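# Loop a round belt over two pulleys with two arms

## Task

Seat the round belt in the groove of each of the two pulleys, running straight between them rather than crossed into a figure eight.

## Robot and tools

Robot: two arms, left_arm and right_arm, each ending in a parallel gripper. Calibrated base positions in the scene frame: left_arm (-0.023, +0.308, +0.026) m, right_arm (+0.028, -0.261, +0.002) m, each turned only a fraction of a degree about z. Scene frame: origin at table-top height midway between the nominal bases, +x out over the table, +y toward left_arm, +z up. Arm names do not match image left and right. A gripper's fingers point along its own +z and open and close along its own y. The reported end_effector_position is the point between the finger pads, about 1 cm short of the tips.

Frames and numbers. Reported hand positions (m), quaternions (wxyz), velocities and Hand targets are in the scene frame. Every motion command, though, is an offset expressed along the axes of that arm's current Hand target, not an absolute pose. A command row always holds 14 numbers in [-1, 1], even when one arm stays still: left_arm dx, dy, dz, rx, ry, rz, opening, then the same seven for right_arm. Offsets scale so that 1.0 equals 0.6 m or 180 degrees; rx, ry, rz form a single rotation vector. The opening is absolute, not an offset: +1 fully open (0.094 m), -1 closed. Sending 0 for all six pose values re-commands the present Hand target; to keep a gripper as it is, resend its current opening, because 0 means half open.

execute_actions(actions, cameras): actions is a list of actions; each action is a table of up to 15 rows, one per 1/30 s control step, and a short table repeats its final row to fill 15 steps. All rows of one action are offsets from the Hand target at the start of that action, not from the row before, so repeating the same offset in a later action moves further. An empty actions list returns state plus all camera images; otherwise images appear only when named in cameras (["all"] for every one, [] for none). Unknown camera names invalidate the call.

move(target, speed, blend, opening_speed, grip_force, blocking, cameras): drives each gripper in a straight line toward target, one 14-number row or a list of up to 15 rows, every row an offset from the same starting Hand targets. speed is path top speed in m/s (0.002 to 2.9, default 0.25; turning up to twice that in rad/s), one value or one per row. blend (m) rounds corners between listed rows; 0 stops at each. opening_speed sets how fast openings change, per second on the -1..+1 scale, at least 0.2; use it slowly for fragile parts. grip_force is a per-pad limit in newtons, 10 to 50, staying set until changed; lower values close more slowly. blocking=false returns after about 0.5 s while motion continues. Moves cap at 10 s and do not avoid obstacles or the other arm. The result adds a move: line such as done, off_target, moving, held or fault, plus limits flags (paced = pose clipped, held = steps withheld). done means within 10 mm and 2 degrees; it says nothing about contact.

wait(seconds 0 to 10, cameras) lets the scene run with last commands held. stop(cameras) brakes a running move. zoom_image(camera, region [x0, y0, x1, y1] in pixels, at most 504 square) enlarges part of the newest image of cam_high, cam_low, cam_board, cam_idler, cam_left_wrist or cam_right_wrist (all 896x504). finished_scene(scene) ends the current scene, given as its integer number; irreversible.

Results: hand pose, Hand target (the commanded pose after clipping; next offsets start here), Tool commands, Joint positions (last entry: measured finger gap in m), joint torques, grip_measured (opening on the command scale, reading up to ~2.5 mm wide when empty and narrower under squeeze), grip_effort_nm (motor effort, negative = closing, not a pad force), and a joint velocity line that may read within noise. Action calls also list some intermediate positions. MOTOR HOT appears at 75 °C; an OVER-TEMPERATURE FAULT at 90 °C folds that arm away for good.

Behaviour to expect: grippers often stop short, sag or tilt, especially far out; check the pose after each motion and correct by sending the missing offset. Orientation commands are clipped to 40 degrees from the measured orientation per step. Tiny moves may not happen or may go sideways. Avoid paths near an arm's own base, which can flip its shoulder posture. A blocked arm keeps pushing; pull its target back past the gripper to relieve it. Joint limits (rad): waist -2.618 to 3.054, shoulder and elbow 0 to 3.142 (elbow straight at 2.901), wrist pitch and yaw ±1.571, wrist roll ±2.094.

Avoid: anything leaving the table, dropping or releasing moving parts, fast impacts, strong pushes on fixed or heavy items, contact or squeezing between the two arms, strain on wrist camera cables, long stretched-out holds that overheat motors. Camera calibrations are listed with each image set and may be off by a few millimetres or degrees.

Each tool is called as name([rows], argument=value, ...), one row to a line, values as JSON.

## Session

execute_actions(actions=[])

zoom_image(camera="cam_high", region=[230, 130, 450, 350])

zoom_image(camera="cam_idler", region=[340, 190, 560, 370])

zoom_image(camera="cam_idler", region=[640, 190, 896, 370])

Scene clock: 0.00 s.
left_arm: end_effector_position=(+0.3712, +0.3547, +0.1072) grip_measured=+1.000 grip_effort_nm=n/a end_effector_quat_wxyz=(+0.562, -0.097, +0.812, +0.125) | right_arm: end_effector_position=(+0.4082, -0.2999, +0.0689) grip_measured=+1.000 grip_effort_nm=n/a end_effector_quat_wxyz=(+0.526, +0.079, +0.847, +0.018)
Joint positions: left_arm=[-0.028 1.618 0.389 0.861 -0.35 -0.031 0.094] | right_arm=[-0.137 1.517 0.367 0.686 -0.064 0.094 0.094]
Joint velocities: within noise
Joint torques (N m): no reading
Heat: left arm: 33 °C; right arm: 29 °C.
Hand target: left_arm +0.3724, +0.3554, +0.1105; +0.565, -0.101, +0.809, +0.125 | right_arm +0.4101, -0.2994, +0.0724; +0.530, +0.079, +0.844, +0.020
Tool commands: left_gripper/opening=+1.0 right_gripper/opening=+1.0
camera_calibration:
cam_left_wrist: T_world_to_cam=[[0.271424, -0.962133, -0.0250787, 0.234429], [-0.754294, -0.196462, -0.626453, 0.457661], [0.597804, 0.188951, -0.779056, -0.108075], [0, 0, 0, 1]] pos_world=[0.346189, 0.335886, 0.208385]
cam_right_wrist: T_world_to_cam=[[-0.137755, -0.989258, -0.0489189, -0.245834], [-0.852223, 0.143551, -0.503099, 0.460989], [0.504717, -0.0276144, -0.862843, -0.0495594], [0, 0, 0, 1]] pos_world=[0.384014, -0.310737, 0.177135]

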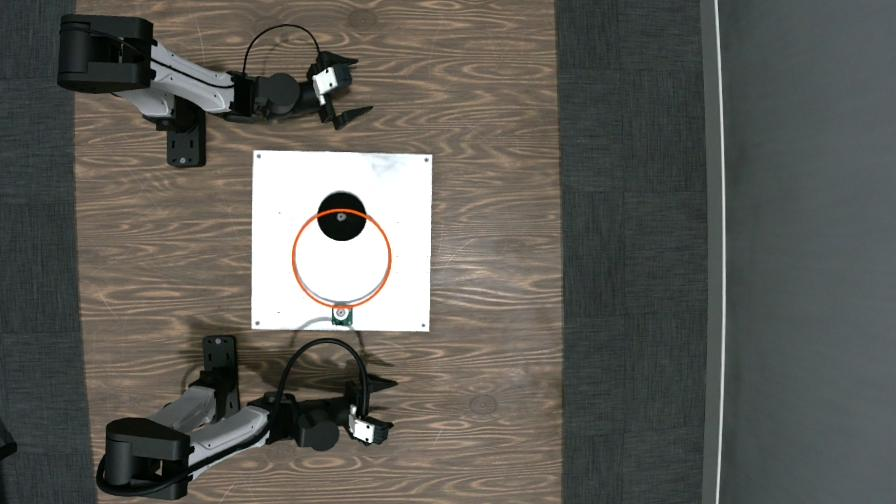

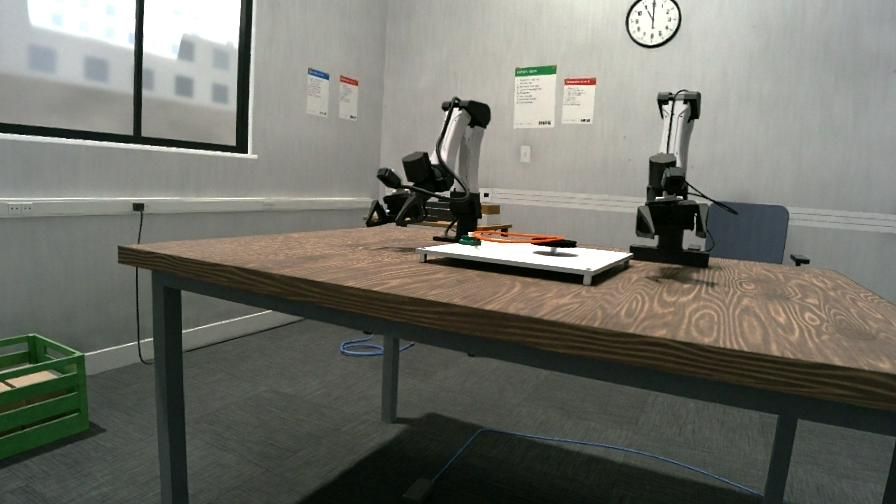

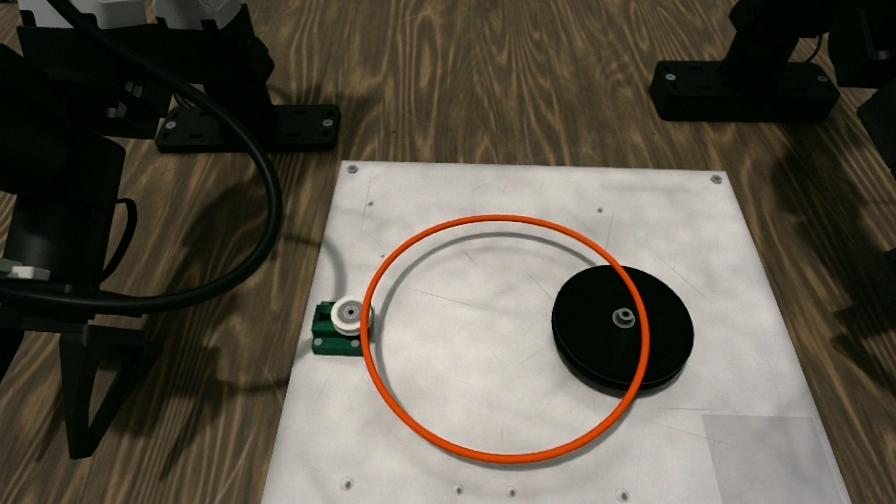

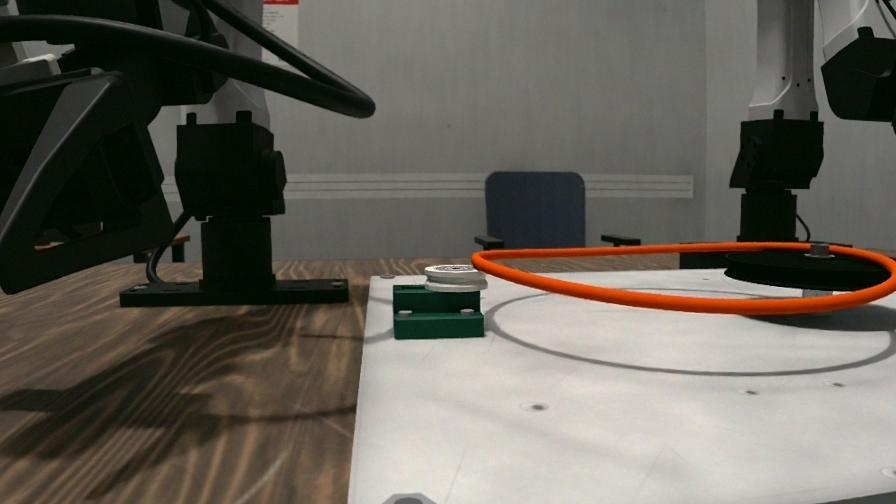

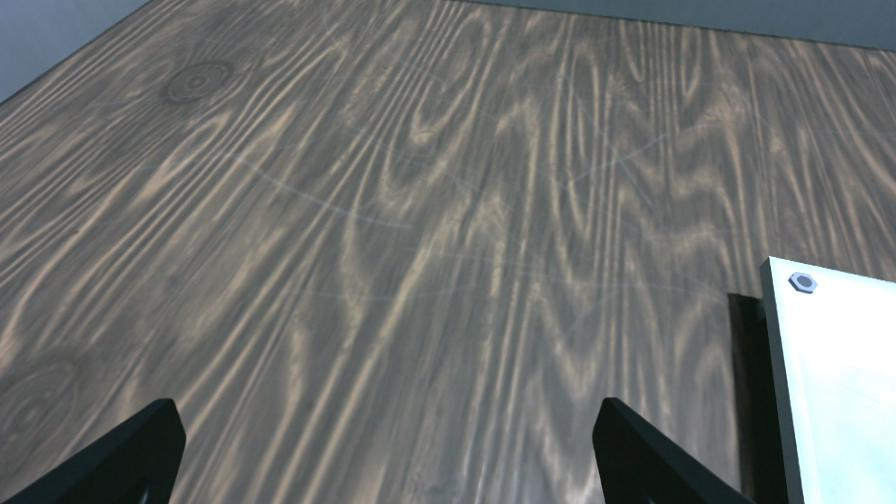

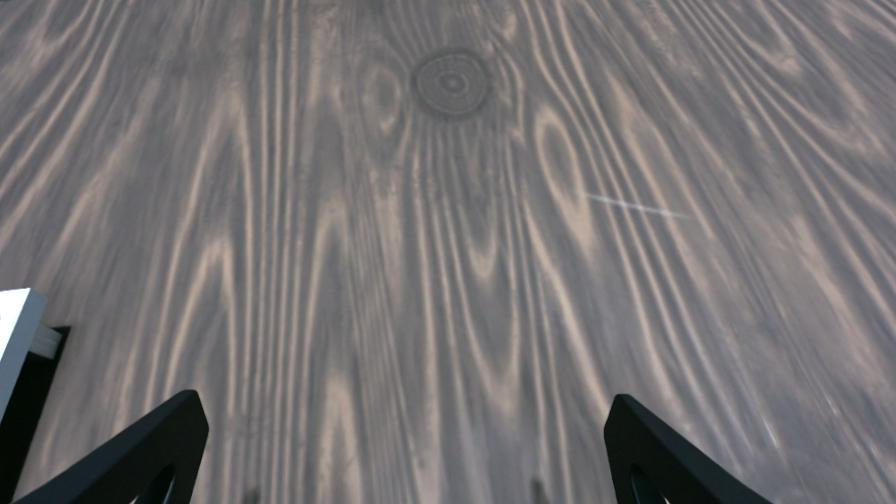

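Scaled by 2.291 from the camera's 896x504 image, which has a finer 1280x720 frame.

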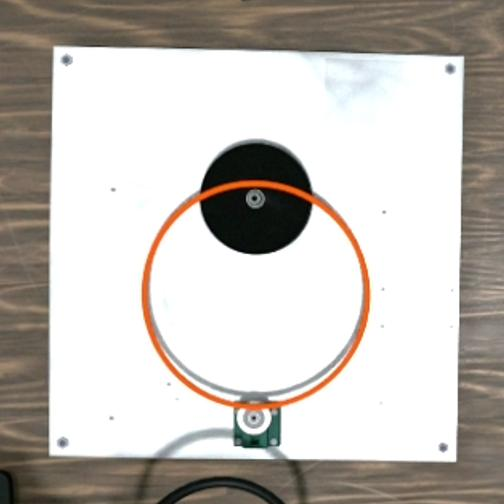

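Scaled by 2.291 from the camera's 896x504 image, which has a finer 1280x720 frame.

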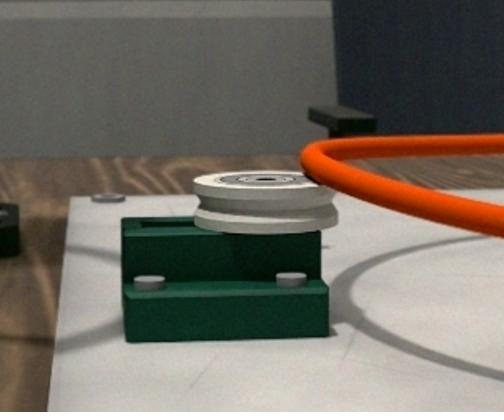

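Scaled by 1.969 from the camera's 896x504 image, which has a finer 1280x720 frame.

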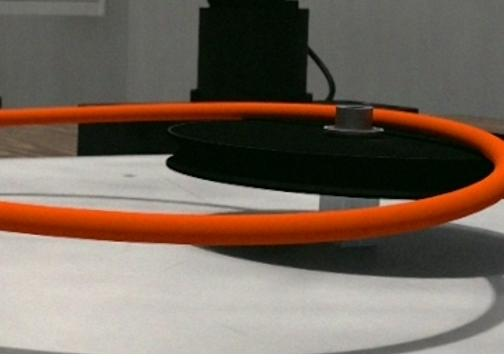

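move([
  [0,0,0,0,0,0,1,-0.1525,0.049,-0.1712,0,0,0,-0.04],
  [0,0,0,0,0,0,1,-0.0602,0.3495,-0.2693,-0.2325,0.334,-0.5239,-0.04],
  [0,0,0,0,0,0,1,0.0808,0.3847,-0.2048,-0.2325,0.334,-0.5239,-0.04],
], blend=[0.03,0.03,0], speed=0.3, cameras=["cam_idler","cam_right_wrist"])

Scene clock: 33.20 s.
left_arm: end_effector_position=(+0.3712, +0.3547, +0.1072) grip_measured=+1.000 grip_effort_nm=-0.01 end_effector_quat_wxyz=(+0.562, -0.097, +0.812, +0.125) | right_arm: end_effector_position=(+0.2997, -0.0597, +0.1155) grip_measured=-0.037 grip_effort_nm=-0.18 end_effector_quat_wxyz=(+0.067, +0.707, -0.702, +0.053)
Joint positions: left_arm=[-0.028 1.618 0.389 0.861 -0.35 -0.031 0.094] | right_arm=[0.691 1.944 1.702 -1.454 0.117 -0.874 0.045]
Joint torques (N m): left_arm=[-0.47 -6.19 5.61 2.03 0.03 0.03] | right_arm=[0.54 -10.24 5.23 0.39 0.2 0.21]
Heat: left arm: 36 °C; right arm: 31 °C.
Hand target: left_arm +0.3724, +0.3554, +0.1105; +0.565, -0.101, +0.809, +0.125 | right_arm +0.3049, -0.0581, +0.1103; +0.062, +0.705, -0.704, +0.061
Off the commanded pose: left_arm 0.004 m, 1 deg | right_arm 0.008 m, 1 deg.
move: done
camera_calibration:
cam_right_wrist: T_world_to_cam=[[0.998002, 0.0604308, 0.0184259, -0.306336], [0.0319652, -0.734562, 0.677788, -0.0963101], [0.0544943, -0.675845, -0.735026, 0.133515], [0, 0, 0, 1]] pos_world=[0.301527, 0.0380019, 0.16906]
Images, in order (width x height): cam_idler 896x504, cam_right_wrist 896x504.

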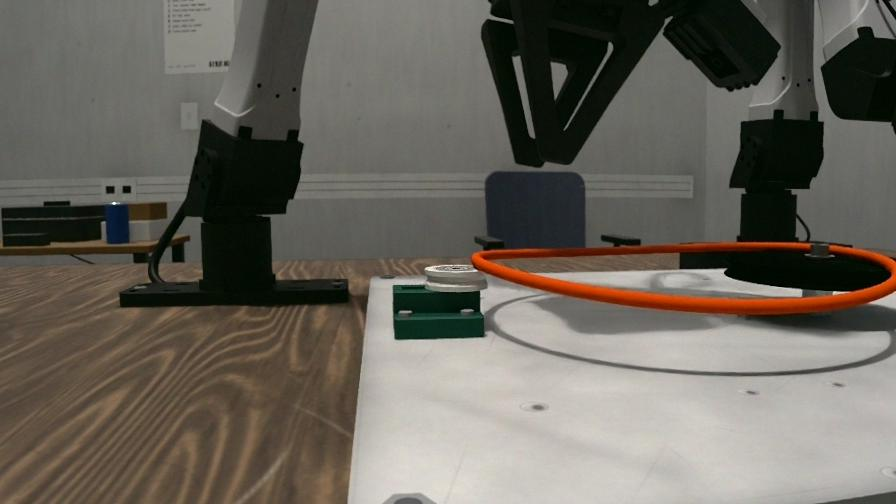

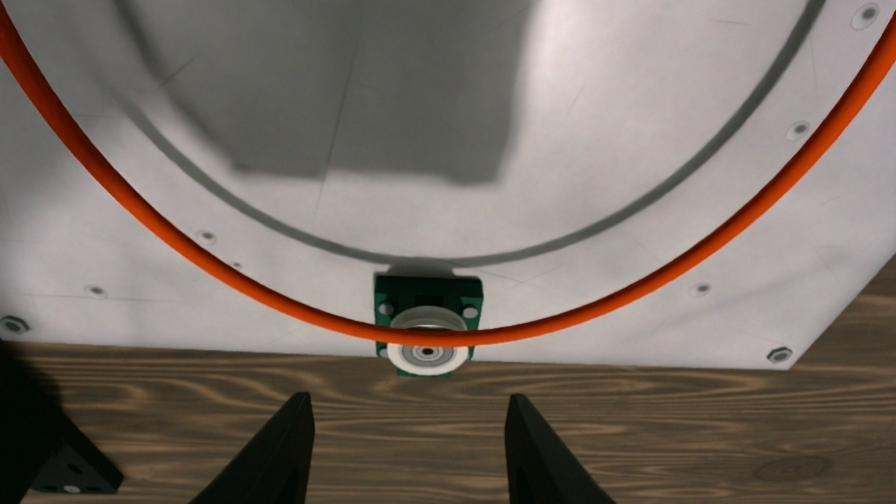

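move(target=[0,0,0,0,0,0,1,-0.0141,0.0017,0.0895,0,0,0,-0.04], speed=0.15, cameras=["cam_idler","cam_right_wrist"])

zoom_image(camera="cam_idler", region=[360, 180, 620, 340])

Scene clock: 46.60 s.
left_arm: end_effector_position=(+0.3712, +0.3547, +0.1072) grip_measured=+1.000 grip_effort_nm=-0.01 end_effector_quat_wxyz=(+0.562, -0.097, +0.812, +0.125) | right_arm: end_effector_position=(+0.3006, -0.0590, +0.0654) grip_measured=-0.037 grip_effort_nm=-0.18 end_effector_quat_wxyz=(+0.060, +0.707, -0.702, +0.053)
Joint positions: left_arm=[-0.028 1.618 0.389 0.861 -0.35 -0.031 0.094] | right_arm=[0.691 1.954 1.517 -1.245 0.117 -0.874 0.045]
Joint torques (N m): left_arm=[-0.38 -6.2 5.5 2 0.03 -0.02] | right_arm=[0.65 -9.21 4.78 0.43 0.27 0.2]
Heat: left arm: 36 °C; right arm: 33 °C.
Hand target: left_arm +0.3724, +0.3554, +0.1105; +0.565, -0.101, +0.809, +0.125 | right_arm +0.3038, -0.0591, +0.0559; +0.062, +0.705, -0.704, +0.061
Off the commanded pose: left_arm 0.004 m, 1 deg | right_arm 0.010 m, 1 deg.
move: done
camera_calibration:
cam_right_wrist: T_world_to_cam=[[0.997735, 0.0601967, 0.0300311, -0.307087], [0.0244974, -0.740879, 0.671191, -0.0595173], [0.0626529, -0.668935, -0.740676, 0.0954669], [0, 0, 0, 1]] pos_world=[0.301868, 0.0382517, 0.11988]
Images, in order (width x height): cam_idler 896x504, cam_right_wrist 896x504.

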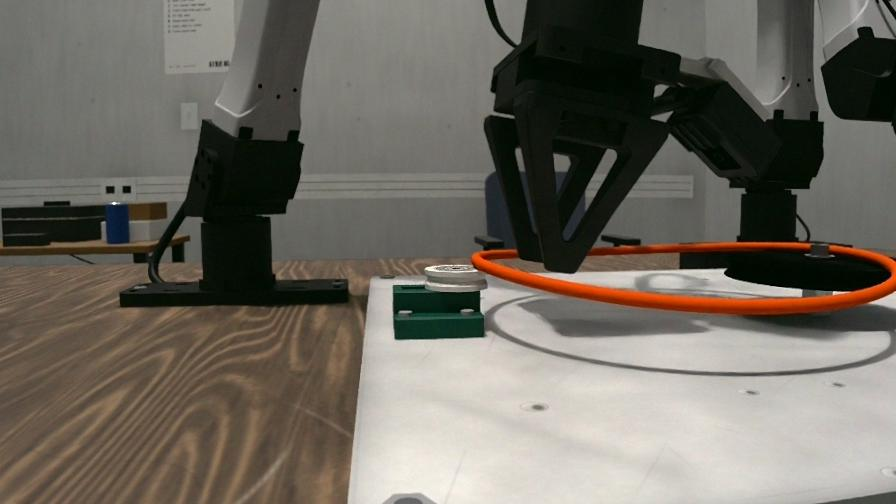

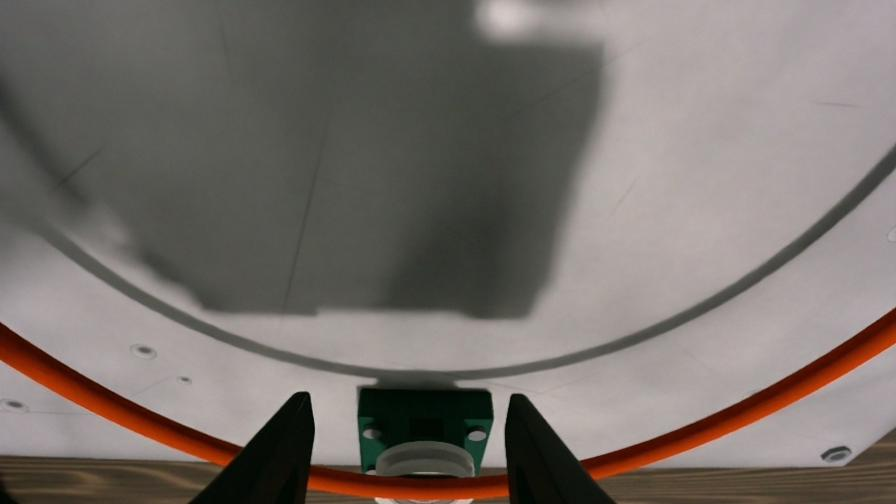

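Scaled by 1.938 from the camera's 896x504 image, which has a finer 1280x720 frame.

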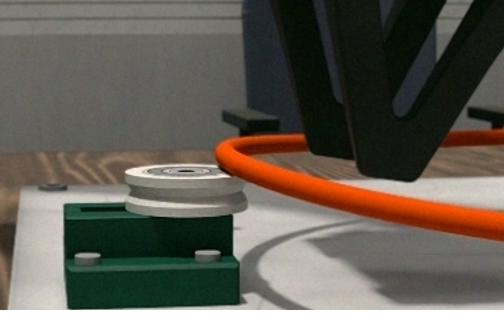

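move(target=[0,0,0,0,0,0,1,0.0762,-0.0045,0.0185,0,0,0,-0.04], speed=0.08, cameras=["cam_idler","cam_right_wrist"])

zoom_image(camera="cam_idler", region=[390, 220, 530, 330])

Scene clock: 54.87 s.
left_arm: end_effector_position=(+0.3712, +0.3547, +0.1072) grip_measured=+1.000 grip_effort_nm=-0.01 end_effector_quat_wxyz=(+0.562, -0.097, +0.812, +0.125) | right_arm: end_effector_position=(+0.3020, -0.1036, +0.0483) grip_measured=-0.037 grip_effort_nm=-0.18 end_effector_quat_wxyz=(+0.077, +0.698, -0.710, +0.050)
Joint positions: left_arm=[-0.028 1.618 0.389 0.861 -0.35 -0.031 0.094] | right_arm=[0.585 1.905 1.376 -1.176 0.128 -0.954 0.045]
Joint torques (N m): left_arm=[-0.27 -6.45 5.39 1.95 0.03 0.03] | right_arm=[0.12 -13.22 4.46 0.31 0.28 -0.15]
Heat: left arm: 37 °C; right arm: 34 °C.
Hand target: left_arm +0.3724, +0.3554, +0.1105; +0.565, -0.101, +0.809, +0.125 | right_arm +0.3066, -0.1061, +0.0529; +0.062, +0.705, -0.704, +0.061
Off the commanded pose: left_arm 0.004 m, 1 deg | right_arm 0.007 m, 2 deg.
move: done
camera_calibration:
cam_right_wrist: T_world_to_cam=[[0.999401, 0.034468, 0.00323408, -0.307108], [0.0228712, -0.727492, 0.685735, -0.0799927], [0.0259887, -0.68525, -0.727845, 0.0616693], [0, 0, 0, 1]] pos_world=[0.307151, -0.00534978, 0.100733]
Images, in order (width x height): cam_idler 896x504, cam_right_wrist 896x504.

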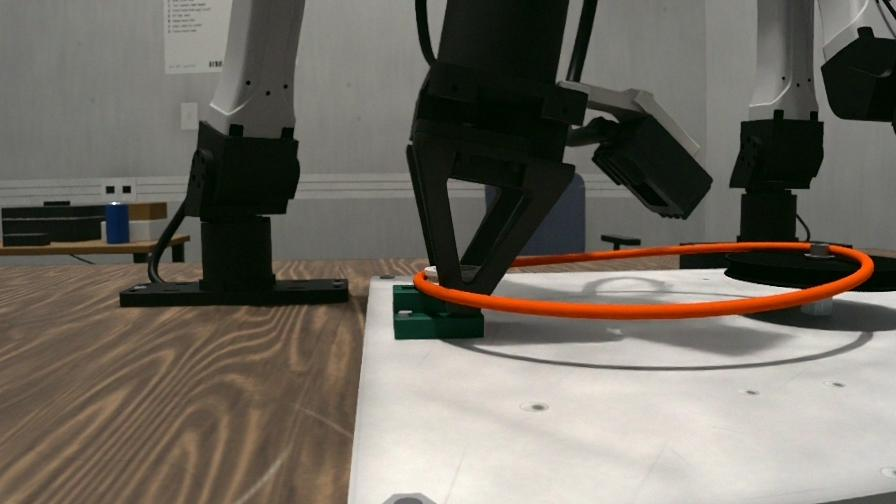

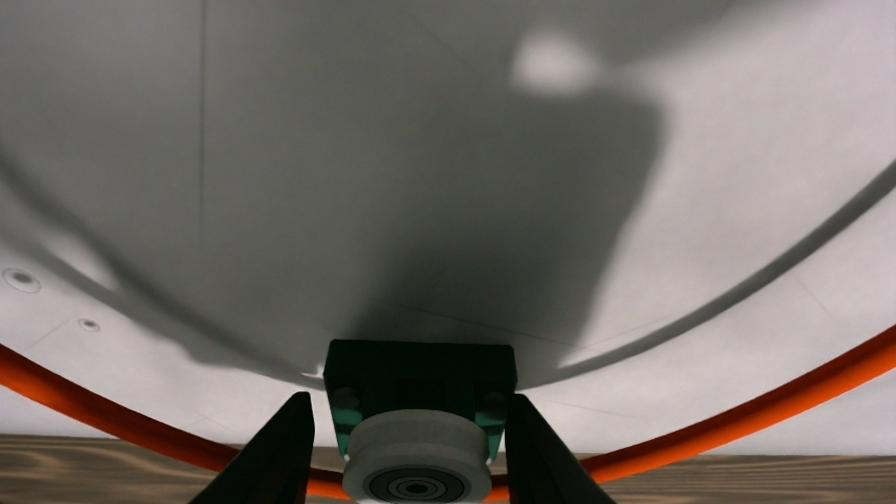

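Scaled by 3.600 from the camera's 896x504 image, which has a finer 1280x720 frame.

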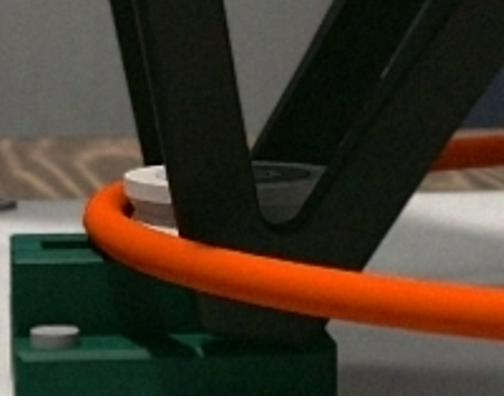

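move([
  [0,0,0,0,0,0,0.6,-0.0295,-0.0033,-0.0052,0,0,0,-0.04],
  [0,0,0,0,0,0,0.6,-0.0426,-0.0033,-0.0177,0,0,0,-0.04],
  [-0.154,-0.016,-0.1208,0,0,0,0.6,-0.0343,-0.0033,-0.1415,0,0,0,-0.04],
  [0.0112,-0.4525,-0.2508,0.3862,0.2297,0.5116,0.6,0.248,0.0917,-0.159,0,0,0,-0.04],
], speed=[0.06,0.06,0.2,0.25], blend=[0,0.004,0.03,0], cameras=["cam_idler","cam_left_wrist","cam_board"])

zoom_image(camera="cam_idler", region=[390, 220, 530, 330])

Scene clock: 94.00 s.
left_arm: end_effector_position=(+0.3219, +0.0536, +0.1350) grip_measured=+0.602 grip_effort_nm=-0.11 end_effector_quat_wxyz=(+0.012, +0.721, +0.693, +0.012) | right_arm: end_effector_position=(+0.2624, -0.2288, +0.1717) grip_measured=-0.037 grip_effort_nm=-0.18 end_effector_quat_wxyz=(+0.046, +0.698, -0.712, +0.061)
Joint positions: left_arm=[-0.638 2.181 2.048 -1.409 -0.02 0.966 0.075] | right_arm=[0.242 1.46 1.379 -1.509 0.152 -1.302 0.045]
Joint torques (N m): left_arm=[-0.72 -9.7 8.13 0.08 0.27 0.21] | right_arm=[0.01 -7.9 4.68 0.02 0.28 -0.15]
Heat: left arm: 37 °C; right arm: 41 °C.
Hand target: left_arm +0.3191, +0.0502, +0.1298; +0.000, +0.729, +0.685, +0.000 | right_arm +0.2518, -0.2361, +0.1727; +0.062, +0.705, -0.704, +0.061
Off the commanded pose: left_arm 0.007 m, 2 deg | right_arm 0.013 m, 2 deg.
move: off_target (right_arm)
camera_calibration:
cam_left_wrist: T_world_to_cam=[[-0.99973, -0.0160189, 0.0168448, 0.311637], [-0.00495754, 0.854905, 0.51876, -0.073502], [-0.0227107, 0.518537, -0.854754, 0.192232], [0, 0, 0, 1]] pos_world=[0.315554, -0.0318501, 0.197192]
Images, in order (width x height): cam_board 896x504, cam_idler 896x504, cam_left_wrist 896x504.

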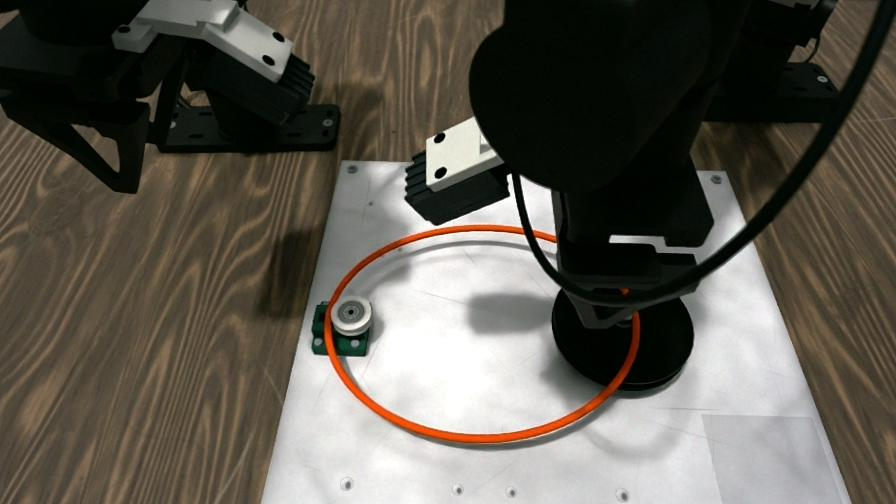

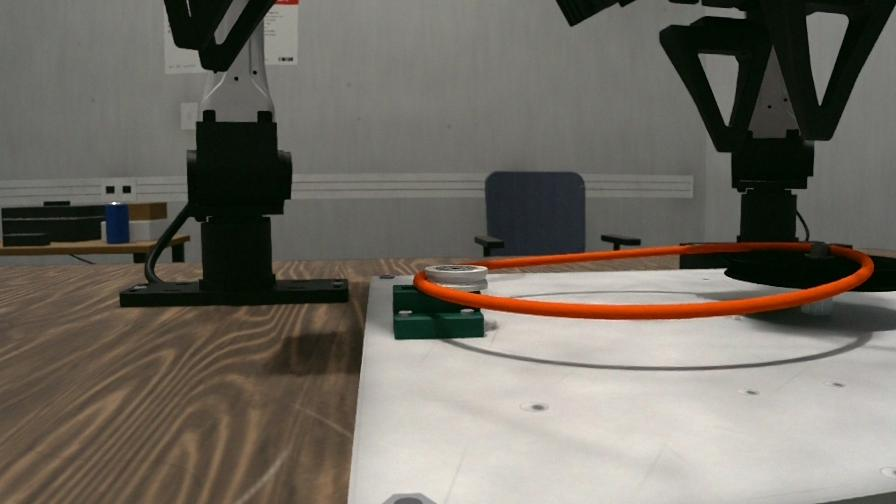

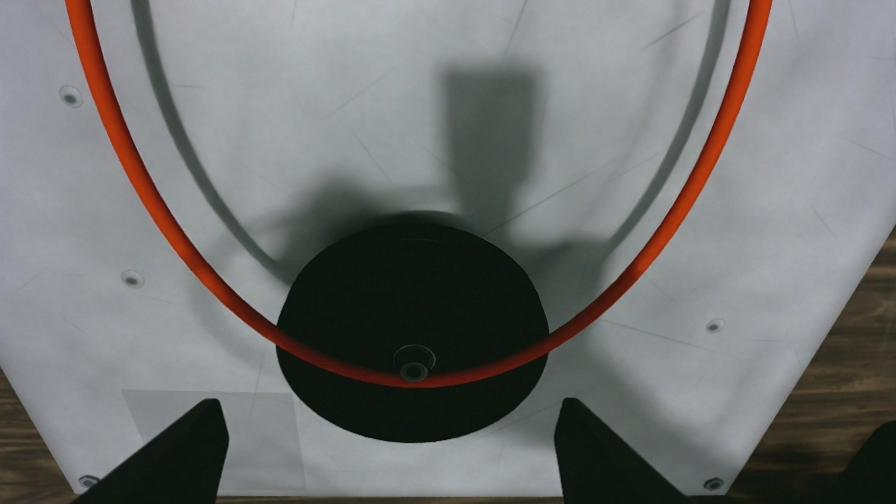

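Scaled by 3.600 from the camera's 896x504 image, which has a finer 1280x720 frame.

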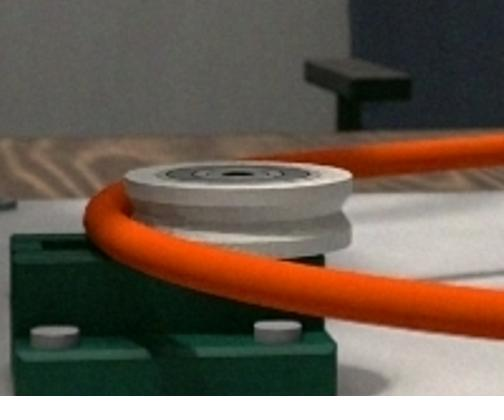

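move(target=[-0.003,0.0052,0.0833,0,0,0,0.6,0,0,0,0,0,0,-0.04], speed=0.12, cameras=["cam_idler","cam_left_wrist"])

zoom_image(camera="cam_idler", region=[696, 150, 896, 310])

Scene clock: 112.30 s.
left_arm: end_effector_position=(+0.3212, +0.0541, +0.0924) grip_measured=+0.602 grip_effort_nm=-0.11 end_effector_quat_wxyz=(-0.001, +0.721, +0.693, +0.010) | right_arm: end_effector_position=(+0.2624, -0.2288, +0.1717) grip_measured=-0.037 grip_effort_nm=-0.18 end_effector_quat_wxyz=(+0.046, +0.698, -0.712, +0.061)
Joint positions: left_arm=[-0.638 2.203 1.914 -1.28 -0.02 0.966 0.075] | right_arm=[0.242 1.46 1.379 -1.509 0.152 -1.302 0.045]
Joint torques (N m): left_arm=[-0.59 -10.5 5.08 0.59 0.25 0.28] | right_arm=[0.01 -7.91 4.68 0.02 0.28 -0.15]
Heat: left arm: 39 °C; right arm: 38 °C.
Hand target: left_arm +0.3221, +0.0482, +0.0797; +0.000, +0.729, +0.685, +0.000 | right_arm +0.2518, -0.2361, +0.1727; +0.062, +0.705, -0.704, +0.061
Off the commanded pose: left_arm 0.014 m, 2 deg | right_arm 0.013 m, 2 deg.
move: off_target (left_arm, right_arm)
camera_calibration:
cam_left_wrist: T_world_to_cam=[[-0.999139, -0.0164824, 0.0380797, 0.309499], [0.00632722, 0.84647, 0.532399, -0.0562285], [-0.0410085, 0.532182, -0.845636, 0.15979], [0, 0, 0, 1]] pos_world=[0.316141, -0.0323401, 0.153274]
Images, in order (width x height): cam_idler 896x504, cam_left_wrist 896x504.

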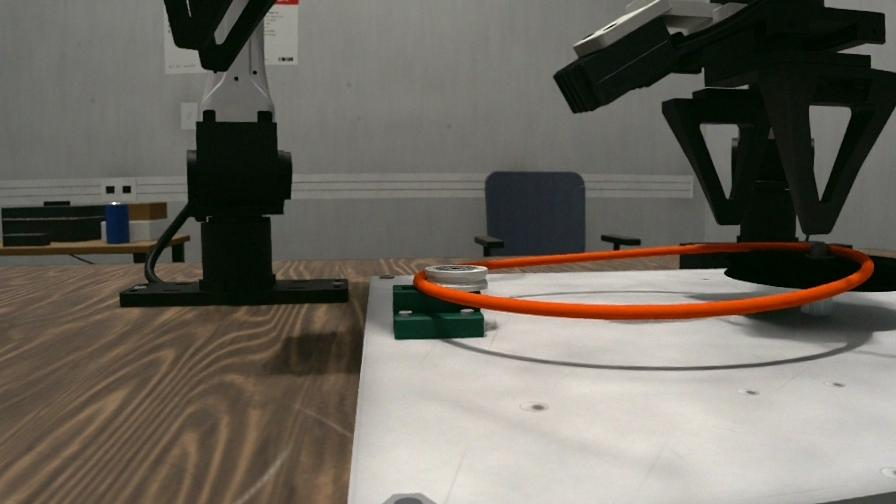

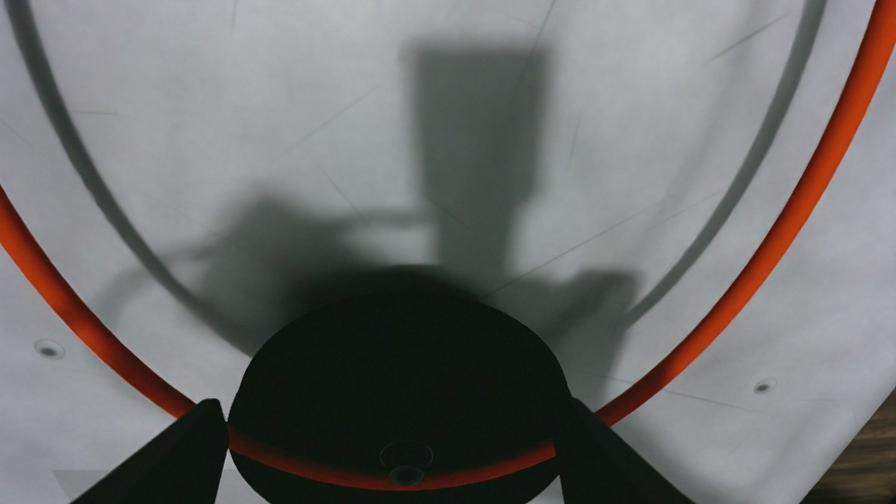

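Scaled by 2.520 from the camera's 896x504 image, which has a finer 1280x720 frame.

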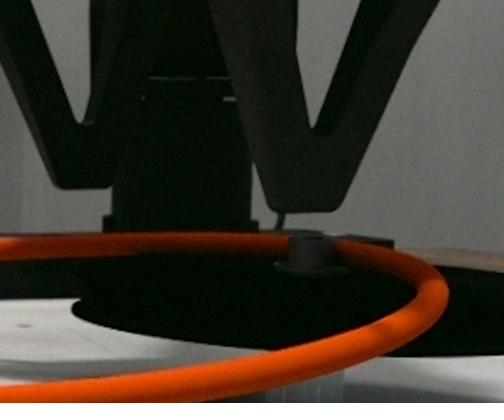

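move(target=[-0.003,0.0,0.011,0,0,0,0.6,0,0,0,0,0,0,-0.04], speed=0.08, cameras=["cam_idler"])

zoom_image(camera="cam_idler", region=[696, 150, 896, 310])

Scene clock: 121.60 s.
left_arm: end_effector_position=(+0.3231, +0.0527, +0.0895) grip_measured=+0.602 grip_effort_nm=-0.11 end_effector_quat_wxyz=(+0.004, +0.721, +0.693, +0.011) | right_arm: end_effector_position=(+0.2624, -0.2288, +0.1717) grip_measured=-0.037 grip_effort_nm=-0.18 end_effector_quat_wxyz=(+0.046, +0.698, -0.712, +0.061)
Joint positions: left_arm=[-0.638 2.203 1.902 -1.259 -0.02 0.966 0.075] | right_arm=[0.242 1.46 1.379 -1.509 0.152 -1.302 0.045]
Joint torques (N m): left_arm=[-0.83 -9.8 4.83 0.65 0.27 0.21] | right_arm=[0.02 -7.9 4.68 0.02 0.29 -0.15]
Heat: left arm: 40 °C; right arm: 37 °C.
Hand target: left_arm +0.3220, +0.0464, +0.0732; +0.000, +0.729, +0.685, +0.000 | right_arm +0.2518, -0.2361, +0.1727; +0.062, +0.705, -0.704, +0.061
Off the commanded pose: left_arm 0.018 m, 2 deg | right_arm 0.013 m, 2 deg.
move: off_target (left_arm, right_arm)
Images, in order (width x height): cam_idler 896x504.

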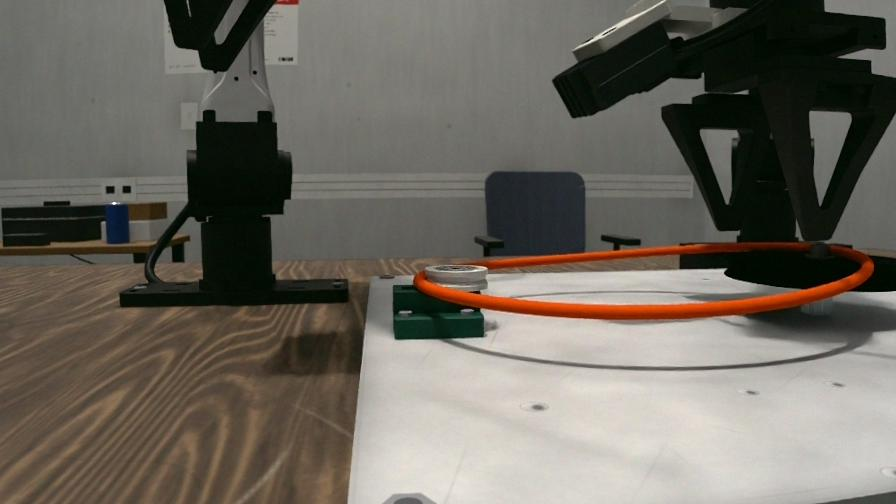

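Scaled by 2.520 from the camera's 896x504 image, which has a finer 1280x720 frame.

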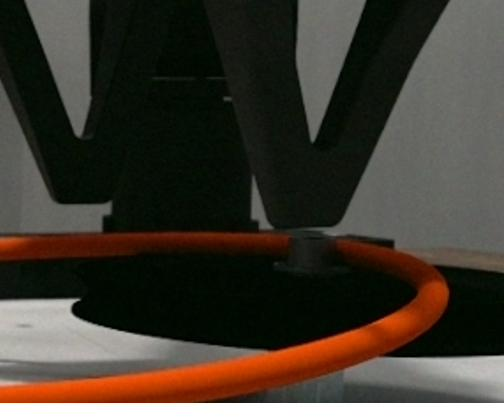

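move(target=[0.0465,0.002,-0.001,0,0,0,0.6,0,0,0,0,0,0,-0.04], speed=0.05, cameras=["cam_idler","cam_left_wrist"])

zoom_image(camera="cam_idler", region=[696, 150, 896, 310])

Scene clock: 134.30 s.
left_arm: end_effector_position=(+0.3266, +0.0751, +0.0751) grip_measured=+0.602 grip_effort_nm=-0.10 end_effector_quat_wxyz=(-0.007, +0.721, +0.693, +0.008) | right_arm: end_effector_position=(+0.2624, -0.2288, +0.1717) grip_measured=-0.037 grip_effort_nm=-0.18 end_effector_quat_wxyz=(+0.046, +0.698, -0.712, +0.061)
Joint positions: left_arm=[-0.59 2.189 1.823 -1.216 -0.019 1.015 0.075] | right_arm=[0.242 1.46 1.379 -1.509 0.152 -1.302 0.045]
Joint torques (N m): left_arm=[-0.08 -13.6 3.6 0.51 0.26 0.2] | right_arm=[0.01 -7.9 4.68 0.02 0.28 -0.15]
Heat: left arm: 41 °C; right arm: 36 °C.
Hand target: left_arm +0.3249, +0.0741, +0.0737; +0.000, +0.729, +0.685, +0.000 | right_arm +0.2518, -0.2361, +0.1727; +0.062, +0.705, -0.704, +0.061
Off the commanded pose: left_arm 0.002 m, 2 deg | right_arm 0.013 m, 2 deg.
move: off_target (right_arm)
camera_calibration:
cam_left_wrist: T_world_to_cam=[[-0.998624, -0.0157635, 0.0500163, 0.314729], [0.0136279, 0.842979, 0.537773, -0.0673453], [-0.0506399, 0.537715, -0.841605, 0.136632], [0, 0, 0, 1]] pos_world=[0.322133, -0.0117369, 0.135465]
Images, in order (width x height): cam_idler 896x504, cam_left_wrist 896x504.

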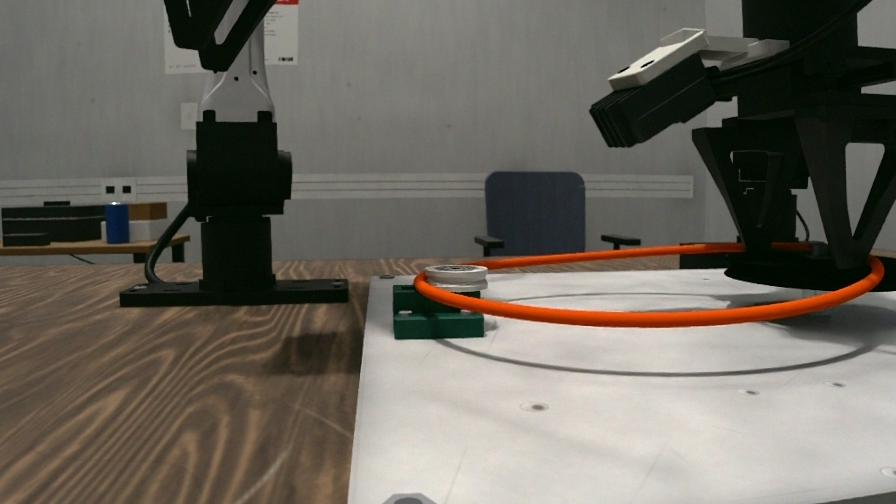

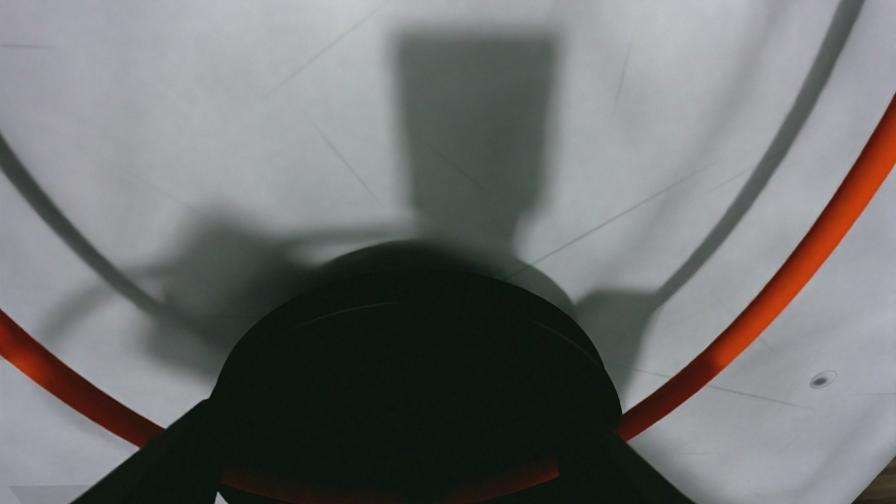

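Scaled by 2.520 from the camera's 896x504 image, which has a finer 1280x720 frame.

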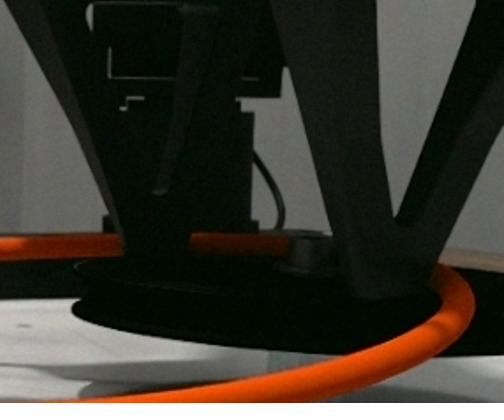

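move([
  [0.0645,-0.0092,-0.0053,0,0,0,0.45,0,0,0,0,0,0,-0.04],
  [0.1258,-0.0163,-0.0072,0,0,0,0.45,0,0,0,0,0,0,-0.04],
], speed=0.05, cameras=["cam_board","cam_idler","cam_left_wrist"])

zoom_image(camera="cam_idler", region=[696, 150, 896, 310])

zoom_image(camera="cam_idler", region=[390, 220, 530, 330])

Scene clock: 148.27 s.
left_arm: end_effector_position=(+0.3198, +0.1468, +0.0732) grip_measured=+0.451 grip_effort_nm=-0.07 end_effector_quat_wxyz=(-0.006, +0.721, +0.692, -0.008) | right_arm: end_effector_position=(+0.2624, -0.2288, +0.1717) grip_measured=-0.037 grip_effort_nm=-0.18 end_effector_quat_wxyz=(+0.046, +0.698, -0.712, +0.061)
Joint positions: left_arm=[-0.429 2.031 1.57 -1.127 0.011 1.176 0.068] | right_arm=[0.242 1.46 1.379 -1.509 0.152 -1.302 0.045]
Joint torques (N m): left_arm=[0.01 -13.23 4.57 0.37 0.05 0.2] | right_arm=[0.01 -7.9 4.68 0.02 0.29 -0.15]
Heat: left arm: 49 °C; right arm: 35 °C.
Hand target: left_arm +0.3198, +0.1501, +0.0781; +0.000, +0.729, +0.685, +0.000 | right_arm +0.2518, -0.2361, +0.1727; +0.062, +0.705, -0.704, +0.061
Off the commanded pose: left_arm 0.006 m, 2 deg | right_arm 0.013 m, 2 deg.
move: off_target (right_arm)
camera_calibration:
cam_left_wrist: T_world_to_cam=[[-0.997388, -0.0142057, 0.070821, 0.307052], [0.0245029, 0.855792, 0.51674, -0.13049], [-0.0679487, 0.517126, -0.853208, 0.105558], [0, 0, 0, 1]] pos_world=[0.31662, 0.0614474, 0.135746]
Images, in order (width x height): cam_board 896x504, cam_idler 896x504, cam_left_wrist 896x504.

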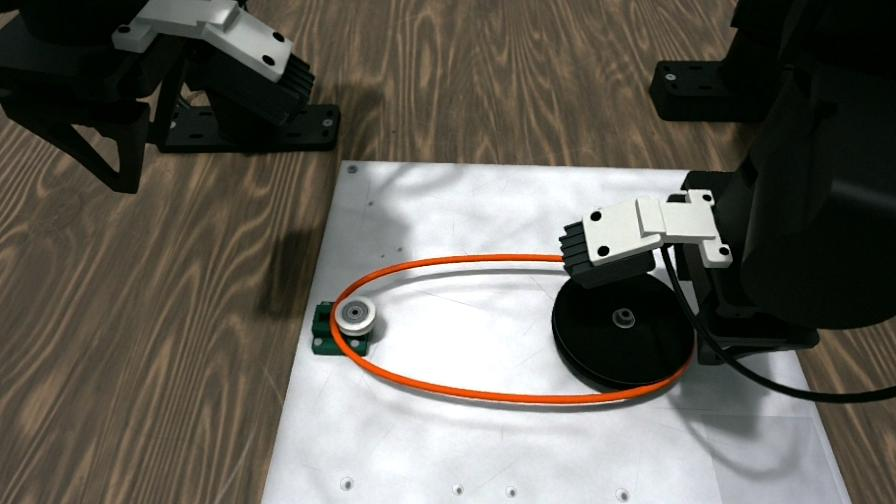

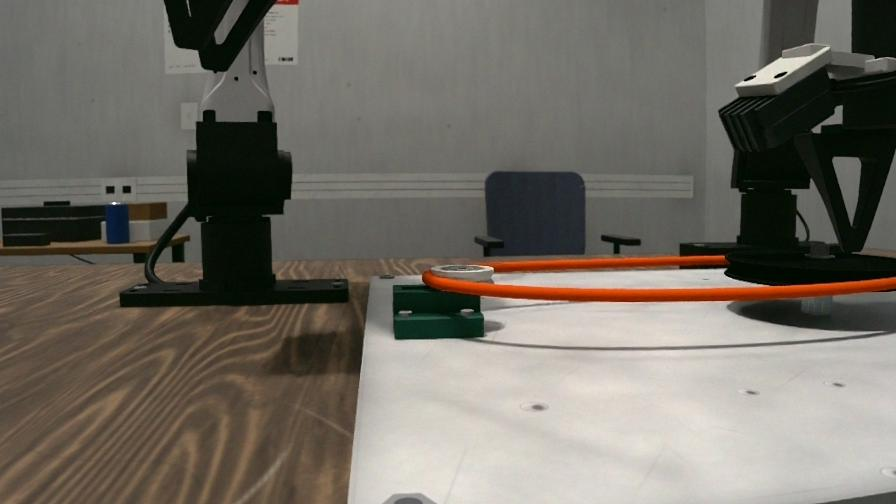

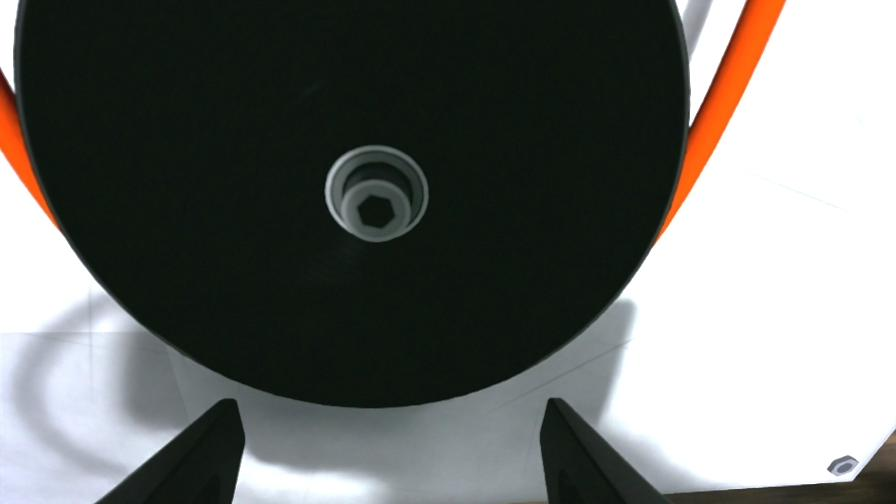

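Scaled by 2.520 from the camera's 896x504 image, which has a finer 1280x720 frame.

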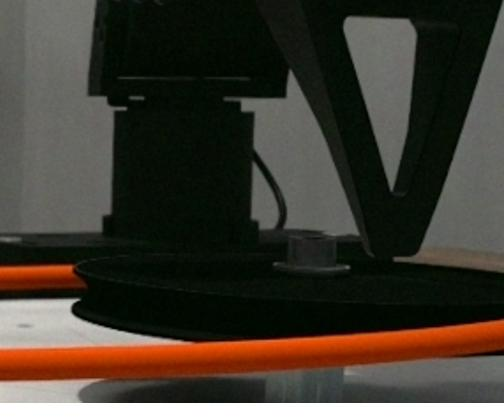

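Scaled by 3.600 from the camera's 896x504 image, which has a finer 1280x720 frame.

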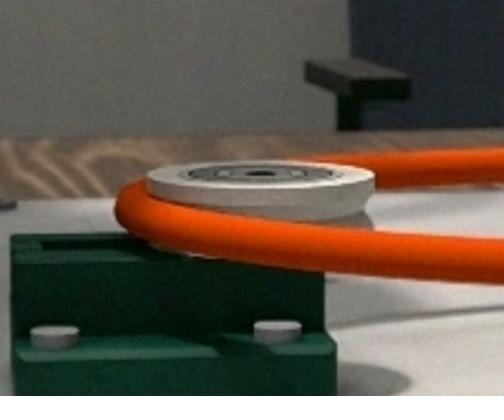

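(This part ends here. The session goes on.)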